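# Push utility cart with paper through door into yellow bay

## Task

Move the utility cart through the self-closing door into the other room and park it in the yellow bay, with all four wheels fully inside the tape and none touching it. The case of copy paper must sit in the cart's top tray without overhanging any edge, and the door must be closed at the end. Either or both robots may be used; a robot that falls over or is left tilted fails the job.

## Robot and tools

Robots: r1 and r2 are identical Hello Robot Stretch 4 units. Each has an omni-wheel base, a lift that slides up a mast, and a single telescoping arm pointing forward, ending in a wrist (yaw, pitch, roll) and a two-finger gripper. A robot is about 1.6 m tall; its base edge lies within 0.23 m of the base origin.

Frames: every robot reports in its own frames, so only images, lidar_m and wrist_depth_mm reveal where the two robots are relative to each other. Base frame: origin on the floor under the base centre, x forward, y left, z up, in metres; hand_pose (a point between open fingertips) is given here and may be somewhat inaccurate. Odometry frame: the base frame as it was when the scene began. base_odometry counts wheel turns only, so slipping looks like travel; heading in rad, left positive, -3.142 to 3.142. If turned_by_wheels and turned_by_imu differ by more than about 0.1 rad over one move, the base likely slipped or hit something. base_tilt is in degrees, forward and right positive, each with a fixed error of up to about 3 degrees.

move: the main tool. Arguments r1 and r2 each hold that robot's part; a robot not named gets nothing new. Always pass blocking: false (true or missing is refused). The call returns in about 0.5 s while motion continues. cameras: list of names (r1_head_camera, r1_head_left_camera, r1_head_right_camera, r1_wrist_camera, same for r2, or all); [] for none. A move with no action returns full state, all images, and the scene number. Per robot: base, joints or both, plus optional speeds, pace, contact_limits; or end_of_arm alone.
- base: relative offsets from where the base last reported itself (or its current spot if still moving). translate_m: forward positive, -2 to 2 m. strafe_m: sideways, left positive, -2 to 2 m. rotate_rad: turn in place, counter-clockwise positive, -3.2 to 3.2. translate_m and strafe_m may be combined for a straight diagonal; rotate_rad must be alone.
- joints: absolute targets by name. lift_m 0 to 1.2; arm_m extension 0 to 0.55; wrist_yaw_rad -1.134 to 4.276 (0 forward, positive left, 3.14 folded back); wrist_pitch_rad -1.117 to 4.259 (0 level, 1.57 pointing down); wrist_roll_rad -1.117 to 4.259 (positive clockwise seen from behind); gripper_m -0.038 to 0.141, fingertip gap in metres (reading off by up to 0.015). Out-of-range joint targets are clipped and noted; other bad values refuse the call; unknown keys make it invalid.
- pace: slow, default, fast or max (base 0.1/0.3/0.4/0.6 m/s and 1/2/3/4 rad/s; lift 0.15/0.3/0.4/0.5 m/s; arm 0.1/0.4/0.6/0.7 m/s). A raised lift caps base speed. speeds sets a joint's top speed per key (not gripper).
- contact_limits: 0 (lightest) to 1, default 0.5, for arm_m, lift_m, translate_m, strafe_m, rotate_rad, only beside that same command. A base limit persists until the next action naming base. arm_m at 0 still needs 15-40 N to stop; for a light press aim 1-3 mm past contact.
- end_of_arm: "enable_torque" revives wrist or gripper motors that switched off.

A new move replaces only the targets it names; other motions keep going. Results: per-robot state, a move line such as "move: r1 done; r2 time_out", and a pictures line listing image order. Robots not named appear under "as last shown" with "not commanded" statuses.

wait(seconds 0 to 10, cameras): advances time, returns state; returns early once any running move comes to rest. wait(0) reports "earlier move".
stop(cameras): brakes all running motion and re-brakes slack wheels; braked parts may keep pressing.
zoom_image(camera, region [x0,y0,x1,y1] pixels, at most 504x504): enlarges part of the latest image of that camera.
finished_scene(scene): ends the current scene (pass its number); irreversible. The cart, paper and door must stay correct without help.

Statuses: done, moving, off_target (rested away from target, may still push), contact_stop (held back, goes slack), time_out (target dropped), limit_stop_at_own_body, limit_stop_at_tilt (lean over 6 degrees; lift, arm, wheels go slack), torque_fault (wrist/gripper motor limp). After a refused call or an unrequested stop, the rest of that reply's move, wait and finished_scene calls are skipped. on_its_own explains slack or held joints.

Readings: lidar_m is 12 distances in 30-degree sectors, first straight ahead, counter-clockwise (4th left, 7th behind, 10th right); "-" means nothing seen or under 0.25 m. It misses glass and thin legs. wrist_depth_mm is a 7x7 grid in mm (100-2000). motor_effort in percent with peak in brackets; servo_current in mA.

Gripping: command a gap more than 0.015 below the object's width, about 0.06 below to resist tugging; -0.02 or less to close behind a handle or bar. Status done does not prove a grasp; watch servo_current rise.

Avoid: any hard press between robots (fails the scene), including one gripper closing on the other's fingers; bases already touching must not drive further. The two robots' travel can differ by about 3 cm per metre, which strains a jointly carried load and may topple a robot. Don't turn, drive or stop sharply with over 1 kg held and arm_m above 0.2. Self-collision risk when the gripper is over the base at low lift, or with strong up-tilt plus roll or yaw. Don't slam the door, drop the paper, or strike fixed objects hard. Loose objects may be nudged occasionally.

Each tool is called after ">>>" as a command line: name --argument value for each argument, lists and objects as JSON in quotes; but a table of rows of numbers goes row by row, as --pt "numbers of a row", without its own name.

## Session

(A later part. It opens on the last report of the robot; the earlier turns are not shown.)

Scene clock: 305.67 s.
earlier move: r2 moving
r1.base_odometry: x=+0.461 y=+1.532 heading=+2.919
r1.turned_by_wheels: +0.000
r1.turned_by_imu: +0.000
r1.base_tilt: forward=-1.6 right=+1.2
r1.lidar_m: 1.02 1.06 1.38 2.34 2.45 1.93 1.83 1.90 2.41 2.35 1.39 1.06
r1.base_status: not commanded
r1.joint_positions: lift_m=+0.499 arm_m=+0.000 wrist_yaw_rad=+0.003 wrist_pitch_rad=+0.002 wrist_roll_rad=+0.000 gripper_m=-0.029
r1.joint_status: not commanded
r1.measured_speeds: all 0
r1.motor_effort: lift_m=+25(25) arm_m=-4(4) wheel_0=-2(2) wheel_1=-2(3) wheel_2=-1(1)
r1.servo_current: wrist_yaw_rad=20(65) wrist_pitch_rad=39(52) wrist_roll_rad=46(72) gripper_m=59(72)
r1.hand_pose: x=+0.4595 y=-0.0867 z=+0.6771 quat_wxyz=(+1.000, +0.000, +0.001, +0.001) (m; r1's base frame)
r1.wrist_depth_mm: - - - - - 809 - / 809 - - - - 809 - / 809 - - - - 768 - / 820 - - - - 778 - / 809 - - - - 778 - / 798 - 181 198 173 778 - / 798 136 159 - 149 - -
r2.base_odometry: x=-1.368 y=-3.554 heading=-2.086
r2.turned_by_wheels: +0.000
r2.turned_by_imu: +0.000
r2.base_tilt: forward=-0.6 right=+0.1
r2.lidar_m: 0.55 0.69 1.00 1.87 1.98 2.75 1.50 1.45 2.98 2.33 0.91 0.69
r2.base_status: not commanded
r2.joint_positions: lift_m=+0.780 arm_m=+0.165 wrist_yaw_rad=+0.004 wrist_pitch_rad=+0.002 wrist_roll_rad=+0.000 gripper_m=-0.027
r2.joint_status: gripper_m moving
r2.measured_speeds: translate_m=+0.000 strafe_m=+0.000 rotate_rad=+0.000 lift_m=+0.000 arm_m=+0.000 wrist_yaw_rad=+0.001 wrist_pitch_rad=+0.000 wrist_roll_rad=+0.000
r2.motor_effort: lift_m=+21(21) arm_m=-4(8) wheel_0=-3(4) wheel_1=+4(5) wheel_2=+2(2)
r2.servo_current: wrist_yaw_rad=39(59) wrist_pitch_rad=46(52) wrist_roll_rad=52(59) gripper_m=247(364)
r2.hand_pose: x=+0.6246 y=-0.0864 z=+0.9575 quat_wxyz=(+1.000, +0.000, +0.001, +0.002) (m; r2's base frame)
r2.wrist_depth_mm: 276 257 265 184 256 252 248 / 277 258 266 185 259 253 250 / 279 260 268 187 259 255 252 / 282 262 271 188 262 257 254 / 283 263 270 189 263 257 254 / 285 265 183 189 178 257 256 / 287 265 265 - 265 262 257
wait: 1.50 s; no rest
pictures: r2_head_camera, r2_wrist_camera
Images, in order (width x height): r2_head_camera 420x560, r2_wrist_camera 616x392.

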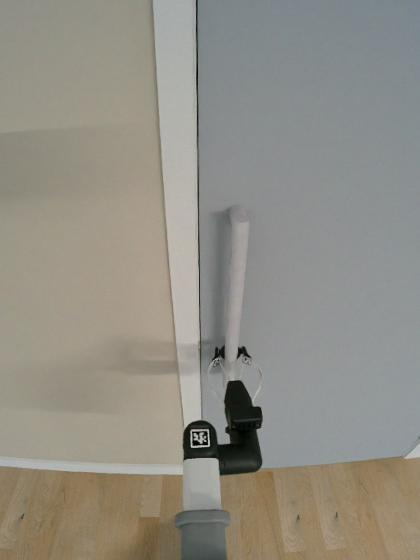

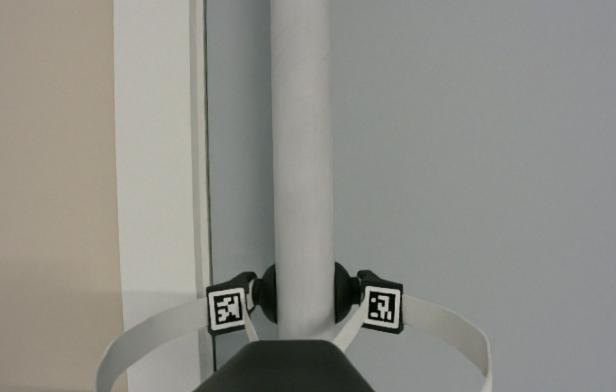

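>>> move --blocking false --r2 '{"base": {"translate_m": -0.237, "strafe_m": -0.106}, "joints": {"wrist_yaw_rad": 0.262}, "speeds": {"wrist_yaw_rad": 0.22}}'

>>> wait --seconds 2.5 --cameras '["r2_wrist_camera", "r2_head_camera"]'

Scene clock: 334.70 s.
earlier move: r2 done
move: r2 moving
r1: as last shown
r1.lidar_m: 1.03 1.08 1.38 2.36 2.48 1.91 1.82 1.89 2.42 2.35 1.34 1.06
r1.motor_effort: lift_m=+25(25) arm_m=-4(4) wheel_0=-2(2) wheel_1=-3(3) wheel_2=-1(1)
r1.servo_current: wrist_yaw_rad=52(65) wrist_pitch_rad=39(46) wrist_roll_rad=52(65) gripper_m=65(65)
r1.wrist_depth_mm: - - - - - 820 - / 809 - - - - 831 - / 820 - - - - 768 - / 820 - - - - 778 - / 798 - - - - 778 - / 798 - 180 198 173 778 - / 788 136 159 - 149 - -
r2.base_odometry: x=-1.365 y=-3.521 heading=-2.087
r2.turned_by_wheels: +0.000
r2.turned_by_imu: -0.011
r2.base_tilt: forward=-0.6 right=+0.1
r2.lidar_m: 0.58 0.72 1.03 1.88 1.98 2.73 1.51 1.40 2.94 2.55 0.94 0.70
r2.base_status: translate_m moving; strafe_m moving
r2.joint_positions: lift_m=+0.780 arm_m=+0.165 wrist_yaw_rad=+0.093 wrist_pitch_rad=+0.002 wrist_roll_rad=+0.000 gripper_m=-0.028
r2.joint_status: wrist_yaw_rad moving; the others done
r2.measured_speeds: translate_m=-0.123 strafe_m=-0.060 rotate_rad=+0.008 lift_m=+0.000 arm_m=+0.000 wrist_yaw_rad=+0.221 wrist_pitch_rad=+0.000 wrist_roll_rad=+0.000
r2.motor_effort: lift_m=+21(21) arm_m=-4(4) wheel_0=-11(17) wheel_1=-13(17) wheel_2=+20(21)
r2.servo_current: wrist_yaw_rad=65(91) wrist_pitch_rad=39(39) wrist_roll_rad=39(59) gripper_m=176(189)
r2.hand_pose: x=+0.6312 y=-0.0601 z=+0.9575 quat_wxyz=(+0.999, +0.000, +0.001, +0.047) (m; r2's base frame)
r2.wrist_depth_mm: 314 303 268 186 254 248 242 / 317 304 270 187 255 248 242 / 319 309 273 185 257 250 245 / 320 310 285 186 259 251 246 / 324 309 287 189 258 254 247 / 325 314 185 189 179 253 248 / 329 314 291 - 262 256 251
pictures: none

Scene clock: 336.43 s.
earlier move: r2 done
r1.base_odometry: x=+0.461 y=+1.532 heading=+2.919
r1.turned_by_wheels: +0.000
r1.turned_by_imu: +0.000
r1.base_tilt: forward=-1.6 right=+1.2
r1.lidar_m: 1.12 1.07 1.34 2.35 2.46 1.90 1.82 1.90 2.43 2.35 1.38 1.09
r1.base_status: not commanded
r1.joint_positions: lift_m=+0.499 arm_m=+0.000 wrist_yaw_rad=+0.003 wrist_pitch_rad=+0.002 wrist_roll_rad=+0.000 gripper_m=-0.029
r1.joint_status: not commanded
r1.measured_speeds: all 0
r1.motor_effort: lift_m=+25(25) arm_m=-4(4) wheel_0=-2(2) wheel_1=-3(3) wheel_2=-1(1)
r1.servo_current: wrist_yaw_rad=59(72) wrist_pitch_rad=46(46) wrist_roll_rad=46(65) gripper_m=65(72)
r1.hand_pose: x=+0.4595 y=-0.0867 z=+0.6771 quat_wxyz=(+1.000, +0.000, +0.001, +0.001) (m; r1's base frame)
r1.wrist_depth_mm: - - - - 1042 - - / 809 - - - 1025 - - / 809 - - - - - - / 820 - - - - - - / 809 - - - - - - / 788 - 180 198 173 1025 - / 798 136 159 - 149 750 -
r2.base_odometry: x=-1.344 y=-3.296 heading=-2.086
r2.turned_by_wheels: +0.001
r2.turned_by_imu: -0.011
r2.base_tilt: forward=-0.6 right=+0.1
r2.lidar_m: 0.61 0.91 1.25 1.98 2.07 2.84 1.27 1.15 2.88 2.75 1.27 0.74
r2.base_status: done
r2.joint_positions: lift_m=+0.780 arm_m=+0.165 wrist_yaw_rad=+0.265 wrist_pitch_rad=+0.002 wrist_roll_rad=+0.000 gripper_m=-0.028
r2.joint_status: all done
r2.measured_speeds: all 0
r2.motor_effort: lift_m=+21(21) arm_m=-4(4) wheel_0=-4(17) wheel_1=-4(17) wheel_2=+13(23)
r2.servo_current: wrist_yaw_rad=52(91) wrist_pitch_rad=39(52) wrist_roll_rad=52(65) gripper_m=169(189)
r2.hand_pose: x=+0.6371 y=-0.0089 z=+0.9575 quat_wxyz=(+0.991, +0.000, +0.001, +0.132) (m; r2's base frame)
r2.wrist_depth_mm: - - 264 185 255 251 249 / - - 266 185 259 253 250 / - - 268 186 259 254 251 / - - 270 187 260 256 253 / - - 272 189 262 258 253 / - - 180 190 177 258 256 / - - - - 264 262 257
wait: 1.73 of 2.5 s (r2 has come to rest)
pictures: r2_head_camera, r2_wrist_camera
Images, in order (width x height): r2_head_camera 420x560, r2_wrist_camera 616x392.

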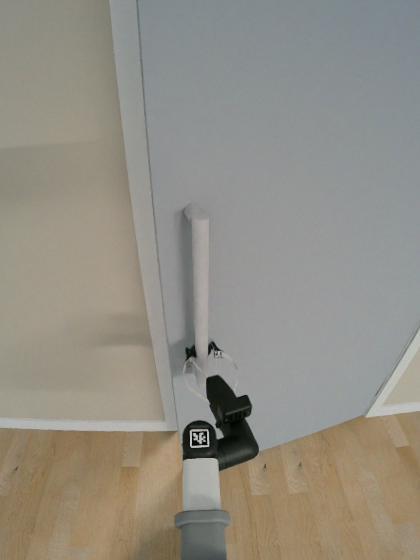

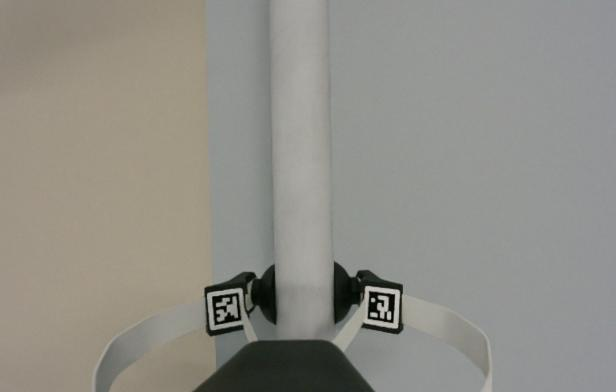

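>>> move --blocking false --r2 '{"base": {"translate_m": -0.201, "strafe_m": -0.165}, "joints": {"wrist_yaw_rad": 0.524}, "speeds": {"wrist_yaw_rad": 0.22}}'

>>> wait --seconds 2.5

>>> move --blocking false --r2 '{"base": {"translate_m": -0.152, "strafe_m": -0.211}, "joints": {"wrist_yaw_rad": 0.785}, "speeds": {"wrist_yaw_rad": 0.22}}'

>>> wait --seconds 2.5 --cameras '["r2_wrist_camera", "r2_head_camera", "r2_head_right_camera"]'

Scene clock: 345.23 s.
move: r2 moving
r1: as last shown
r1.lidar_m: 1.10 1.08 1.38 2.35 2.46 1.92 1.81 1.88 2.42 2.33 1.37 1.06
r1.motor_effort: lift_m=+25(25) arm_m=-4(4) wheel_0=-1(2) wheel_1=-3(3) wheel_2=+0(1)
r1.servo_current: wrist_yaw_rad=39(65) wrist_pitch_rad=46(52) wrist_roll_rad=52(59) gripper_m=59(65)
r1.wrist_depth_mm: - - - - 1042 - - / 809 - - - 1042 - - / 820 - - - - - - / 831 - - - - - - / 798 - - - - - - / 798 - 180 198 173 1078 - / 798 136 159 - 148 750 -
r2.base_odometry: x=-1.350 y=-3.264 heading=-2.085
r2.turned_by_wheels: +0.001
r2.turned_by_imu: +0.000
r2.base_tilt: forward=-0.6 right=+0.1
r2.lidar_m: 0.60 0.94 1.30 2.00 2.08 2.84 1.20 1.14 2.85 2.75 1.28 0.75
r2.base_status: translate_m moving; strafe_m moving
r2.joint_positions: lift_m=+0.780 arm_m=+0.165 wrist_yaw_rad=+0.354 wrist_pitch_rad=+0.002 wrist_roll_rad=+0.000 gripper_m=-0.028
r2.joint_status: wrist_yaw_rad moving
r2.measured_speeds: translate_m=-0.101 strafe_m=-0.085 rotate_rad=-0.003 lift_m=+0.000 arm_m=+0.000 wrist_yaw_rad=+0.217 wrist_pitch_rad=+0.000 wrist_roll_rad=+0.000
r2.motor_effort: lift_m=+21(21) arm_m=-4(4) wheel_0=+1(5) wheel_1=-16(18) wheel_2=+21(23)
r2.servo_current: wrist_yaw_rad=59(104) wrist_pitch_rad=39(46) wrist_roll_rad=59(59) gripper_m=163(176)
r2.hand_pose: x=+0.6367 y=+0.0180 z=+0.9575 quat_wxyz=(+0.984, +0.000, +0.001, +0.176) (m; r2's base frame)
r2.wrist_depth_mm: - - 267 187 255 248 - / - - 271 187 255 249 243 / - - 272 186 258 251 245 / - - 273 187 259 252 247 / - - 273 189 262 253 249 / - - 183 190 177 253 250 / - - - - 264 258 251
pictures: none

Scene clock: 347.00 s.
earlier move: r2 done
r1.base_odometry: x=+0.461 y=+1.532 heading=+2.919
r1.turned_by_wheels: +0.000
r1.turned_by_imu: +0.000
r1.base_tilt: forward=-1.6 right=+1.3
r1.lidar_m: 1.18 1.07 1.35 2.36 2.46 1.89 1.83 1.89 2.42 2.34 1.36 1.08
r1.base_status: not commanded
r1.joint_positions: lift_m=+0.499 arm_m=+0.000 wrist_yaw_rad=+0.003 wrist_pitch_rad=+0.002 wrist_roll_rad=+0.000 gripper_m=-0.029
r1.joint_status: not commanded
r1.measured_speeds: all 0
r1.motor_effort: lift_m=+25(25) arm_m=-4(4) wheel_0=-1(2) wheel_1=-3(3) wheel_2=-1(1)
r1.servo_current: wrist_yaw_rad=52(65) wrist_pitch_rad=46(52) wrist_roll_rad=46(59) gripper_m=59(65)
r1.hand_pose: x=+0.4595 y=-0.0867 z=+0.6771 quat_wxyz=(+1.000, +0.000, +0.001, +0.001) (m; r1's base frame)
r1.wrist_depth_mm: - - - - 1255 - - / 820 - - - 1281 - - / 820 - - - - - - / 820 - - - - - - / 798 - - - - - - / 788 - 181 198 179 - - / - 136 159 - 157 741 -
r2.base_odometry: x=-1.389 y=-3.041 heading=-2.084
r2.turned_by_wheels: +0.001
r2.turned_by_imu: +0.001
r2.base_tilt: forward=-0.6 right=+0.0
r2.lidar_m: 0.59 1.13 1.58 2.13 2.24 3.05 0.97 1.01 2.74 2.62 1.55 0.85
r2.base_status: done
r2.joint_positions: lift_m=+0.780 arm_m=+0.165 wrist_yaw_rad=+0.526 wrist_pitch_rad=+0.002 wrist_roll_rad=+0.000 gripper_m=-0.028
r2.joint_status: all done
r2.measured_speeds: all 0
r2.motor_effort: lift_m=+21(21) arm_m=-4(4) wheel_0=+8(9) wheel_1=-5(18) wheel_2=+15(23)
r2.servo_current: wrist_yaw_rad=46(104) wrist_pitch_rad=39(46) wrist_roll_rad=46(59) gripper_m=163(176)
r2.hand_pose: x=+0.6292 y=+0.0691 z=+0.9575 quat_wxyz=(+0.966, +0.000, +0.001, +0.260) (m; r2's base frame)
r2.wrist_depth_mm: - - 267 186 256 251 247 / - - 270 187 258 253 245 / - - 271 187 258 252 248 / - - 273 189 260 255 250 / - - 274 190 262 256 252 / - - 181 193 180 255 252 / - - - - 265 258 254
wait: 1.77 of 2.5 s (r2 has come to rest)
pictures: none

Scene clock: 347.50 s.
move: r2 moving
r1: as last shown
r1.lidar_m: 1.19 1.09 1.37 2.35 2.43 1.93 1.82 1.90 2.43 2.36 1.39 1.06
r1.motor_effort: lift_m=+25(25) arm_m=-4(4) wheel_0=-2(2) wheel_1=-3(3) wheel_2=-1(1)
r1.servo_current: wrist_yaw_rad=52(72) wrist_pitch_rad=46(46) wrist_roll_rad=39(59) gripper_m=59(65)
r1.wrist_depth_mm: - - - - 1281 - - / 820 - - - 1308 - - / 820 - - - - - - / 820 - - - - - - / 798 - - - - - - / 788 - 181 199 181 - - / - 136 159 - 157 741 -
r2.base_odometry: x=-1.402 y=-3.012 heading=-2.084
r2.turned_by_wheels: +0.001
r2.turned_by_imu: +0.001
r2.base_tilt: forward=-0.6 right=+0.1
r2.lidar_m: 0.59 0.67 1.59 2.15 2.27 3.11 0.93 0.98 2.69 2.57 1.54 0.89
r2.base_status: translate_m moving; strafe_m moving
r2.joint_positions: lift_m=+0.780 arm_m=+0.165 wrist_yaw_rad=+0.612 wrist_pitch_rad=+0.002 wrist_roll_rad=+0.000 gripper_m=-0.028
r2.joint_status: wrist_yaw_rad moving
r2.measured_speeds: translate_m=-0.070 strafe_m=-0.099 rotate_rad=+0.002 lift_m=+0.000 arm_m=+0.000 wrist_yaw_rad=+0.202 wrist_pitch_rad=+0.000 wrist_roll_rad=+0.000
r2.motor_effort: lift_m=+21(21) arm_m=-4(4) wheel_0=+5(9) wheel_1=-15(16) wheel_2=+20(23)
r2.servo_current: wrist_yaw_rad=52(104) wrist_pitch_rad=39(46) wrist_roll_rad=59(59) gripper_m=156(169)
r2.hand_pose: x=+0.6222 y=+0.0942 z=+0.9575 quat_wxyz=(+0.954, +0.000, +0.001, +0.301) (m; r2's base frame)
r2.wrist_depth_mm: - - 268 187 254 247 240 / 1756 - 272 188 256 248 241 / 1808 - 273 187 257 249 242 / - - 274 189 259 251 244 / 1808 - 276 189 260 252 244 / 1808 - 181 190 178 252 247 / - - - - 263 255 247
pictures: none

Scene clock: 349.33 s.
earlier move: r2 done
r1.base_odometry: x=+0.461 y=+1.532 heading=+2.919
r1.turned_by_wheels: +0.000
r1.turned_by_imu: +0.000
r1.base_tilt: forward=-1.6 right=+1.2
r1.lidar_m: 1.21 1.07 1.38 2.36 2.43 1.91 1.82 1.92 2.44 2.34 1.37 1.07
r1.base_status: not commanded
r1.joint_positions: lift_m=+0.499 arm_m=+0.000 wrist_yaw_rad=+0.003 wrist_pitch_rad=+0.002 wrist_roll_rad=+0.000 gripper_m=-0.029
r1.joint_status: not commanded
r1.measured_speeds: all 0
r1.motor_effort: lift_m=+25(25) arm_m=-4(4) wheel_0=-2(2) wheel_1=-3(3) wheel_2=-1(1)
r1.servo_current: wrist_yaw_rad=65(72) wrist_pitch_rad=46(52) wrist_roll_rad=52(65) gripper_m=59(72)
r1.hand_pose: x=+0.4595 y=-0.0867 z=+0.6771 quat_wxyz=(+1.000, +0.000, +0.001, +0.001) (m; r1's base frame)
r1.wrist_depth_mm: - - - - - - - / 820 - - 1397 - - - / 842 - - - - - - / - - - - - - - / - - - - - - - / - - 181 198 - - - / - 136 159 - 164 732 -
r2.base_odometry: x=-1.498 y=-2.805 heading=-2.082
r2.turned_by_wheels: +0.001
r2.turned_by_imu: +0.002
r2.base_tilt: forward=-0.6 right=+0.0
r2.lidar_m: 0.57 0.60 1.78 2.33 2.46 3.35 0.77 0.87 2.49 2.40 1.77 1.05
r2.base_status: done
r2.joint_positions: lift_m=+0.780 arm_m=+0.165 wrist_yaw_rad=+0.789 wrist_pitch_rad=+0.002 wrist_roll_rad=+0.000 gripper_m=-0.028
r2.joint_status: all done
r2.measured_speeds: all 0
r2.motor_effort: lift_m=+21(21) arm_m=-4(4) wheel_0=+12(16) wheel_1=-2(17) wheel_2=+14(23)
r2.servo_current: wrist_yaw_rad=52(104) wrist_pitch_rad=39(46) wrist_roll_rad=59(59) gripper_m=163(169)
r2.hand_pose: x=+0.6012 y=+0.1430 z=+0.9575 quat_wxyz=(+0.923, +0.000, +0.001, +0.384) (m; r2's base frame)
r2.wrist_depth_mm: - - 270 186 253 246 242 / - - 272 186 255 247 241 / - - 272 187 257 249 242 / - - 276 188 257 250 244 / - - 276 190 259 252 244 / - - 182 190 178 252 247 / - 1863 1808 - 260 255 248
wait: 1.83 of 2.5 s (r2 has come to rest)
pictures: r2_head_camera, r2_head_right_camera, r2_wrist_camera
Images, in order (width x height): r2_head_camera 420x560, r2_head_right_camera 420x672, r2_wrist_camera 616x392.

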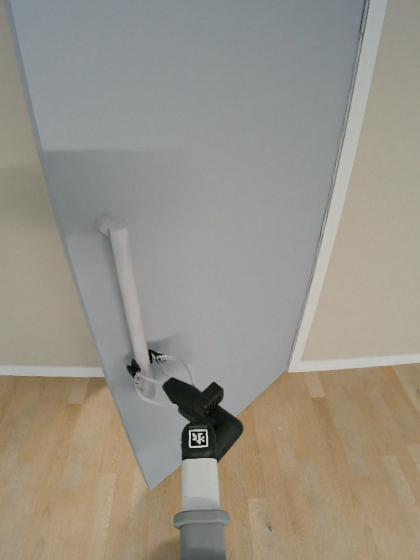

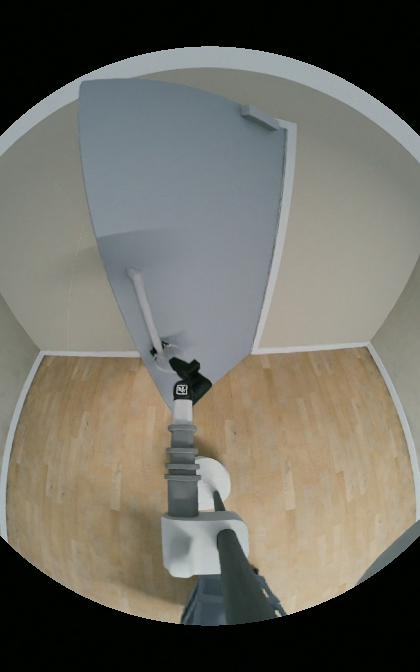

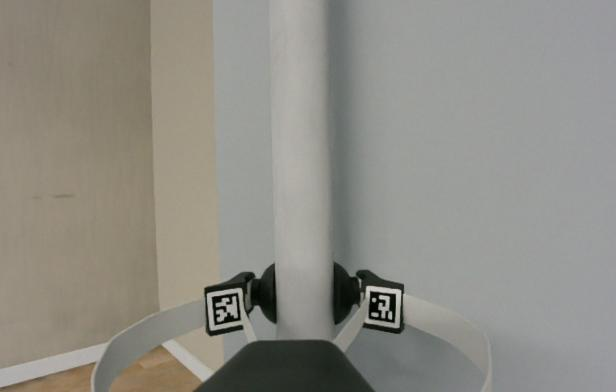

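>>> move --blocking false --r2 '{"base": {"translate_m": -0.092, "strafe_m": -0.244}, "joints": {"wrist_yaw_rad": 1.047}, "speeds": {"wrist_yaw_rad": 0.22}}'

>>> wait --seconds 2.5

>>> move --blocking false --r2 '{"base": {"translate_m": -0.026, "strafe_m": -0.259}, "joints": {"wrist_yaw_rad": 1.309}, "speeds": {"wrist_yaw_rad": 0.22}}'

>>> wait --seconds 2.5 --cameras '["r2_wrist_camera", "r2_head_camera", "r2_head_right_camera"]'

Scene clock: 360.70 s.
move: r2 moving
r1: as last shown
r1.base_tilt: forward=-1.6 right=+1.3
r1.lidar_m: 1.25 1.04 1.38 2.36 2.47 1.93 1.83 1.91 2.43 2.34 1.37 1.07
r1.motor_effort: lift_m=+25(25) arm_m=-4(4) wheel_0=-1(2) wheel_1=-3(3) wheel_2=-1(1)
r1.servo_current: wrist_yaw_rad=52(52) wrist_pitch_rad=39(52) wrist_roll_rad=39(52) gripper_m=59(65)
r1.wrist_depth_mm: - - - 1397 - - - / 842 - - 1397 - - - / 831 - - - - - - / - - - - - - - / - - - - - - - / - - 181 198 - - - / - 136 159 161 164 741 -
r2.base_odometry: x=-1.518 y=-2.781 heading=-2.081
r2.turned_by_wheels: +0.001
r2.turned_by_imu: +0.002
r2.base_tilt: forward=-0.6 right=+0.0
r2.lidar_m: 0.56 0.60 1.81 2.39 2.48 3.39 0.77 0.91 2.47 2.33 1.77 1.09
r2.base_status: translate_m moving; strafe_m moving
r2.joint_positions: lift_m=+0.780 arm_m=+0.165 wrist_yaw_rad=+0.877 wrist_pitch_rad=+0.002 wrist_roll_rad=+0.000 gripper_m=-0.028
r2.joint_status: wrist_yaw_rad moving
r2.measured_speeds: translate_m=-0.042 strafe_m=-0.115 rotate_rad=-0.006 lift_m=+0.000 arm_m=+0.000 wrist_yaw_rad=+0.219 wrist_pitch_rad=+0.000 wrist_roll_rad=+0.000
r2.motor_effort: lift_m=+21(21) arm_m=-4(4) wheel_0=+13(16) wheel_1=-15(15) wheel_2=+20(20)
r2.servo_current: wrist_yaw_rad=72(72) wrist_pitch_rad=33(46) wrist_roll_rad=39(52) gripper_m=163(169)
r2.hand_pose: x=+0.5875 y=+0.1659 z=+0.9575 quat_wxyz=(+0.905, +0.000, +0.001, +0.425) (m; r2's base frame)
r2.wrist_depth_mm: - - 273 187 252 242 235 / - - 277 188 254 244 235 / - - - 186 255 246 236 / - - - 187 256 245 238 / - - - 190 257 249 240 / - - 185 191 178 246 241 / 1921 - 1863 - 258 251 -
pictures: none

Scene clock: 362.50 s.
earlier move: r2 done
r1.base_odometry: x=+0.461 y=+1.532 heading=+2.919
r1.turned_by_wheels: +0.000
r1.turned_by_imu: +0.000
r1.base_tilt: forward=-1.6 right=+1.3
r1.lidar_m: 1.28 1.07 1.36 2.34 2.46 1.91 1.83 1.93 2.42 2.34 1.36 1.06
r1.base_status: not commanded
r1.joint_positions: lift_m=+0.499 arm_m=+0.000 wrist_yaw_rad=+0.003 wrist_pitch_rad=+0.002 wrist_roll_rad=+0.000 gripper_m=-0.029
r1.joint_status: not commanded
r1.measured_speeds: all 0
r1.motor_effort: lift_m=+25(25) arm_m=-4(4) wheel_0=-2(2) wheel_1=-3(3) wheel_2=-1(1)
r1.servo_current: wrist_yaw_rad=59(72) wrist_pitch_rad=46(52) wrist_roll_rad=46(65) gripper_m=65(65)
r1.hand_pose: x=+0.4595 y=-0.0867 z=+0.6771 quat_wxyz=(+1.000, +0.000, +0.001, +0.001) (m; r1's base frame)
r1.wrist_depth_mm: - - - - - - - / - - - - - - - / - - - - - - - / - - - - - - - / - - - - - - - / - - 180 198 - - - / - 136 159 162 165 741 -
r2.base_odometry: x=-1.665 y=-2.606 heading=-2.080
r2.turned_by_wheels: +0.001
r2.turned_by_imu: +0.004
r2.base_tilt: forward=-0.7 right=+0.0
r2.lidar_m: 0.70 0.54 1.89 2.58 2.70 0.73 0.72 3.04 2.24 2.15 1.87 1.38
r2.base_status: done
r2.joint_positions: lift_m=+0.780 arm_m=+0.165 wrist_yaw_rad=+1.057 wrist_pitch_rad=+0.002 wrist_roll_rad=+0.000 gripper_m=-0.028
r2.joint_status: all done
r2.measured_speeds: all 0
r2.motor_effort: lift_m=+21(21) arm_m=-4(4) wheel_0=+16(19) wheel_1=+3(15) wheel_2=+13(20)
r2.servo_current: wrist_yaw_rad=52(78) wrist_pitch_rad=33(46) wrist_roll_rad=39(59) gripper_m=156(169)
r2.hand_pose: x=+0.5538 y=+0.2081 z=+0.9575 quat_wxyz=(+0.864, +0.000, +0.001, +0.504) (m; r2's base frame)
r2.wrist_depth_mm: - - 276 187 253 242 235 / - - 278 189 255 244 236 / - - 279 190 255 245 237 / - - 282 193 257 246 238 / - - 283 194 258 247 239 / - - 183 191 181 248 241 / - 154 1921 - 260 246 243
wait: 1.80 of 2.5 s (r2 has come to rest)
pictures: none

Scene clock: 363.00 s.
move: r2 moving
r1: as last shown
r1.base_tilt: forward=-1.6 right=+1.2
r1.lidar_m: 1.32 1.07 1.34 2.37 2.46 1.91 1.82 1.90 2.44 2.35 1.34 1.05
r1.servo_current: wrist_yaw_rad=52(59) wrist_pitch_rad=46(46) wrist_roll_rad=52(52) gripper_m=65(65)
r1.wrist_depth_mm: - - - - - - - / - - - - - - - / - - - - - - - / - - - - - - - / - - - - - - - / - - 180 198 - - - / - 136 159 161 165 741 -
r2.base_odometry: x=-1.694 y=-2.587 heading=-2.078
r2.turned_by_wheels: +0.002
r2.turned_by_imu: +0.002
r2.base_tilt: forward=-0.7 right=+0.0
r2.lidar_m: 0.71 0.56 1.95 2.62 2.73 0.73 0.73 3.00 2.21 2.10 1.90 1.37
r2.base_status: translate_m moving; strafe_m moving
r2.joint_positions: lift_m=+0.780 arm_m=+0.165 wrist_yaw_rad=+1.144 wrist_pitch_rad=+0.002 wrist_roll_rad=+0.000 gripper_m=-0.028
r2.joint_status: wrist_yaw_rad moving
r2.measured_speeds: translate_m=-0.012 strafe_m=-0.133 rotate_rad=-0.001 lift_m=+0.000 arm_m=+0.000 wrist_yaw_rad=+0.218 wrist_pitch_rad=+0.000 wrist_roll_rad=+0.000
r2.motor_effort: lift_m=+21(21) arm_m=-4(4) wheel_0=+21(24) wheel_1=-10(10) wheel_2=+15(17)
r2.servo_current: wrist_yaw_rad=59(72) wrist_pitch_rad=39(46) wrist_roll_rad=46(65) gripper_m=156(163)
r2.hand_pose: x=+0.5349 y=+0.2263 z=+0.9575 quat_wxyz=(+0.841, +0.000, +0.001, +0.541) (m; r2's base frame)
r2.wrist_depth_mm: - - - 189 251 238 229 / - - - 188 252 240 230 / - - - 189 254 240 232 / - - - 190 256 242 234 / - - - 192 255 245 234 / - - 183 191 180 242 236 / - 1921 - - 256 249 237
pictures: none

Scene clock: 364.73 s.
earlier move: r2 done
r1.base_odometry: x=+0.461 y=+1.532 heading=+2.919
r1.turned_by_wheels: +0.000
r1.turned_by_imu: +0.000
r1.base_tilt: forward=-1.6 right=+1.3
r1.lidar_m: 1.37 1.07 1.38 2.33 2.45 1.90 1.82 1.90 2.43 2.33 1.36 1.05
r1.base_status: not commanded
r1.joint_positions: lift_m=+0.499 arm_m=+0.000 wrist_yaw_rad=+0.003 wrist_pitch_rad=+0.002 wrist_roll_rad=+0.000 gripper_m=-0.029
r1.joint_status: not commanded
r1.measured_speeds: all 0
r1.motor_effort: lift_m=+25(25) arm_m=-4(4) wheel_0=-2(2) wheel_1=-3(3) wheel_2=-1(1)
r1.servo_current: wrist_yaw_rad=59(72) wrist_pitch_rad=46(52) wrist_roll_rad=46(72) gripper_m=59(65)
r1.hand_pose: x=+0.4595 y=-0.0867 z=+0.6771 quat_wxyz=(+1.000, +0.000, +0.001, +0.001) (m; r1's base frame)
r1.wrist_depth_mm: - - - - - - - / - - 1661 - - - - / - - - - - - - / - - - - - - - / - - - - - - - / - - 180 198 - - - / - 136 173 1618 165 750 -
r2.base_odometry: x=-1.879 y=-2.458 heading=-2.077
r2.turned_by_wheels: +0.001
r2.turned_by_imu: +0.006
r2.base_tilt: forward=-0.7 right=+0.1
r2.lidar_m: 0.77 0.52 1.99 2.86 3.00 0.77 0.77 2.65 1.96 1.89 1.89 1.40
r2.base_status: done
r2.joint_positions: lift_m=+0.780 arm_m=+0.165 wrist_yaw_rad=+1.327 wrist_pitch_rad=+0.002 wrist_roll_rad=+0.000 gripper_m=-0.028
r2.joint_status: all done
r2.measured_speeds: all 0
r2.on_its_own: wrist_yaw_rad is at rest, and its servo_current (111 mA) is outside its rest range (0 to 104 mA)
r2.motor_effort: lift_m=+21(21) arm_m=+4(4) wheel_0=+22(25) wheel_1=+7(12) wheel_2=+12(18)
r2.servo_current: wrist_yaw_rad=111(111) wrist_pitch_rad=39(46) wrist_roll_rad=39(65) gripper_m=163(169)
r2.hand_pose: x=+0.4903 y=+0.2588 z=+0.9575 quat_wxyz=(+0.788, +0.000, +0.001, +0.616) (m; r2's base frame)
r2.wrist_depth_mm: - - 283 259 252 237 229 / - - - 192 253 241 230 / - - 287 263 255 241 230 / - - 287 202 255 242 233 / - - 287 202 255 244 234 / - - 184 194 179 244 235 / - 1863 - - 258 240 236
wait: 1.73 of 2.5 s (r2 has come to rest)
pictures: r2_head_camera, r2_head_right_camera, r2_wrist_camera
Images, in order (width x height): r2_head_camera 420x560, r2_head_right_camera 420x672, r2_wrist_camera 616x392.

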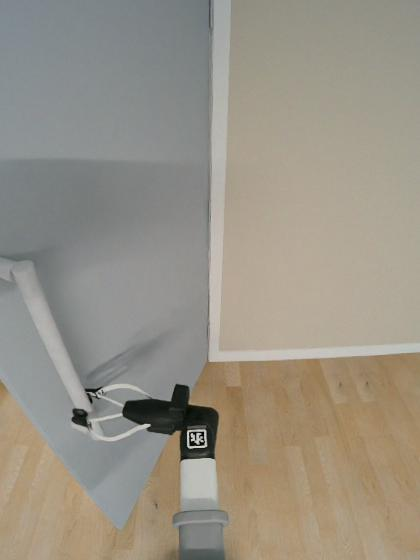

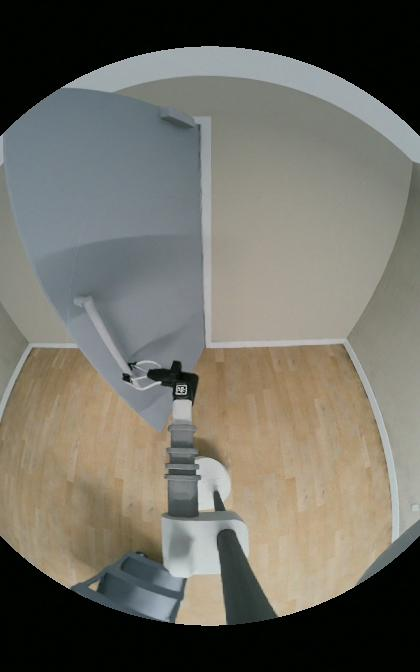

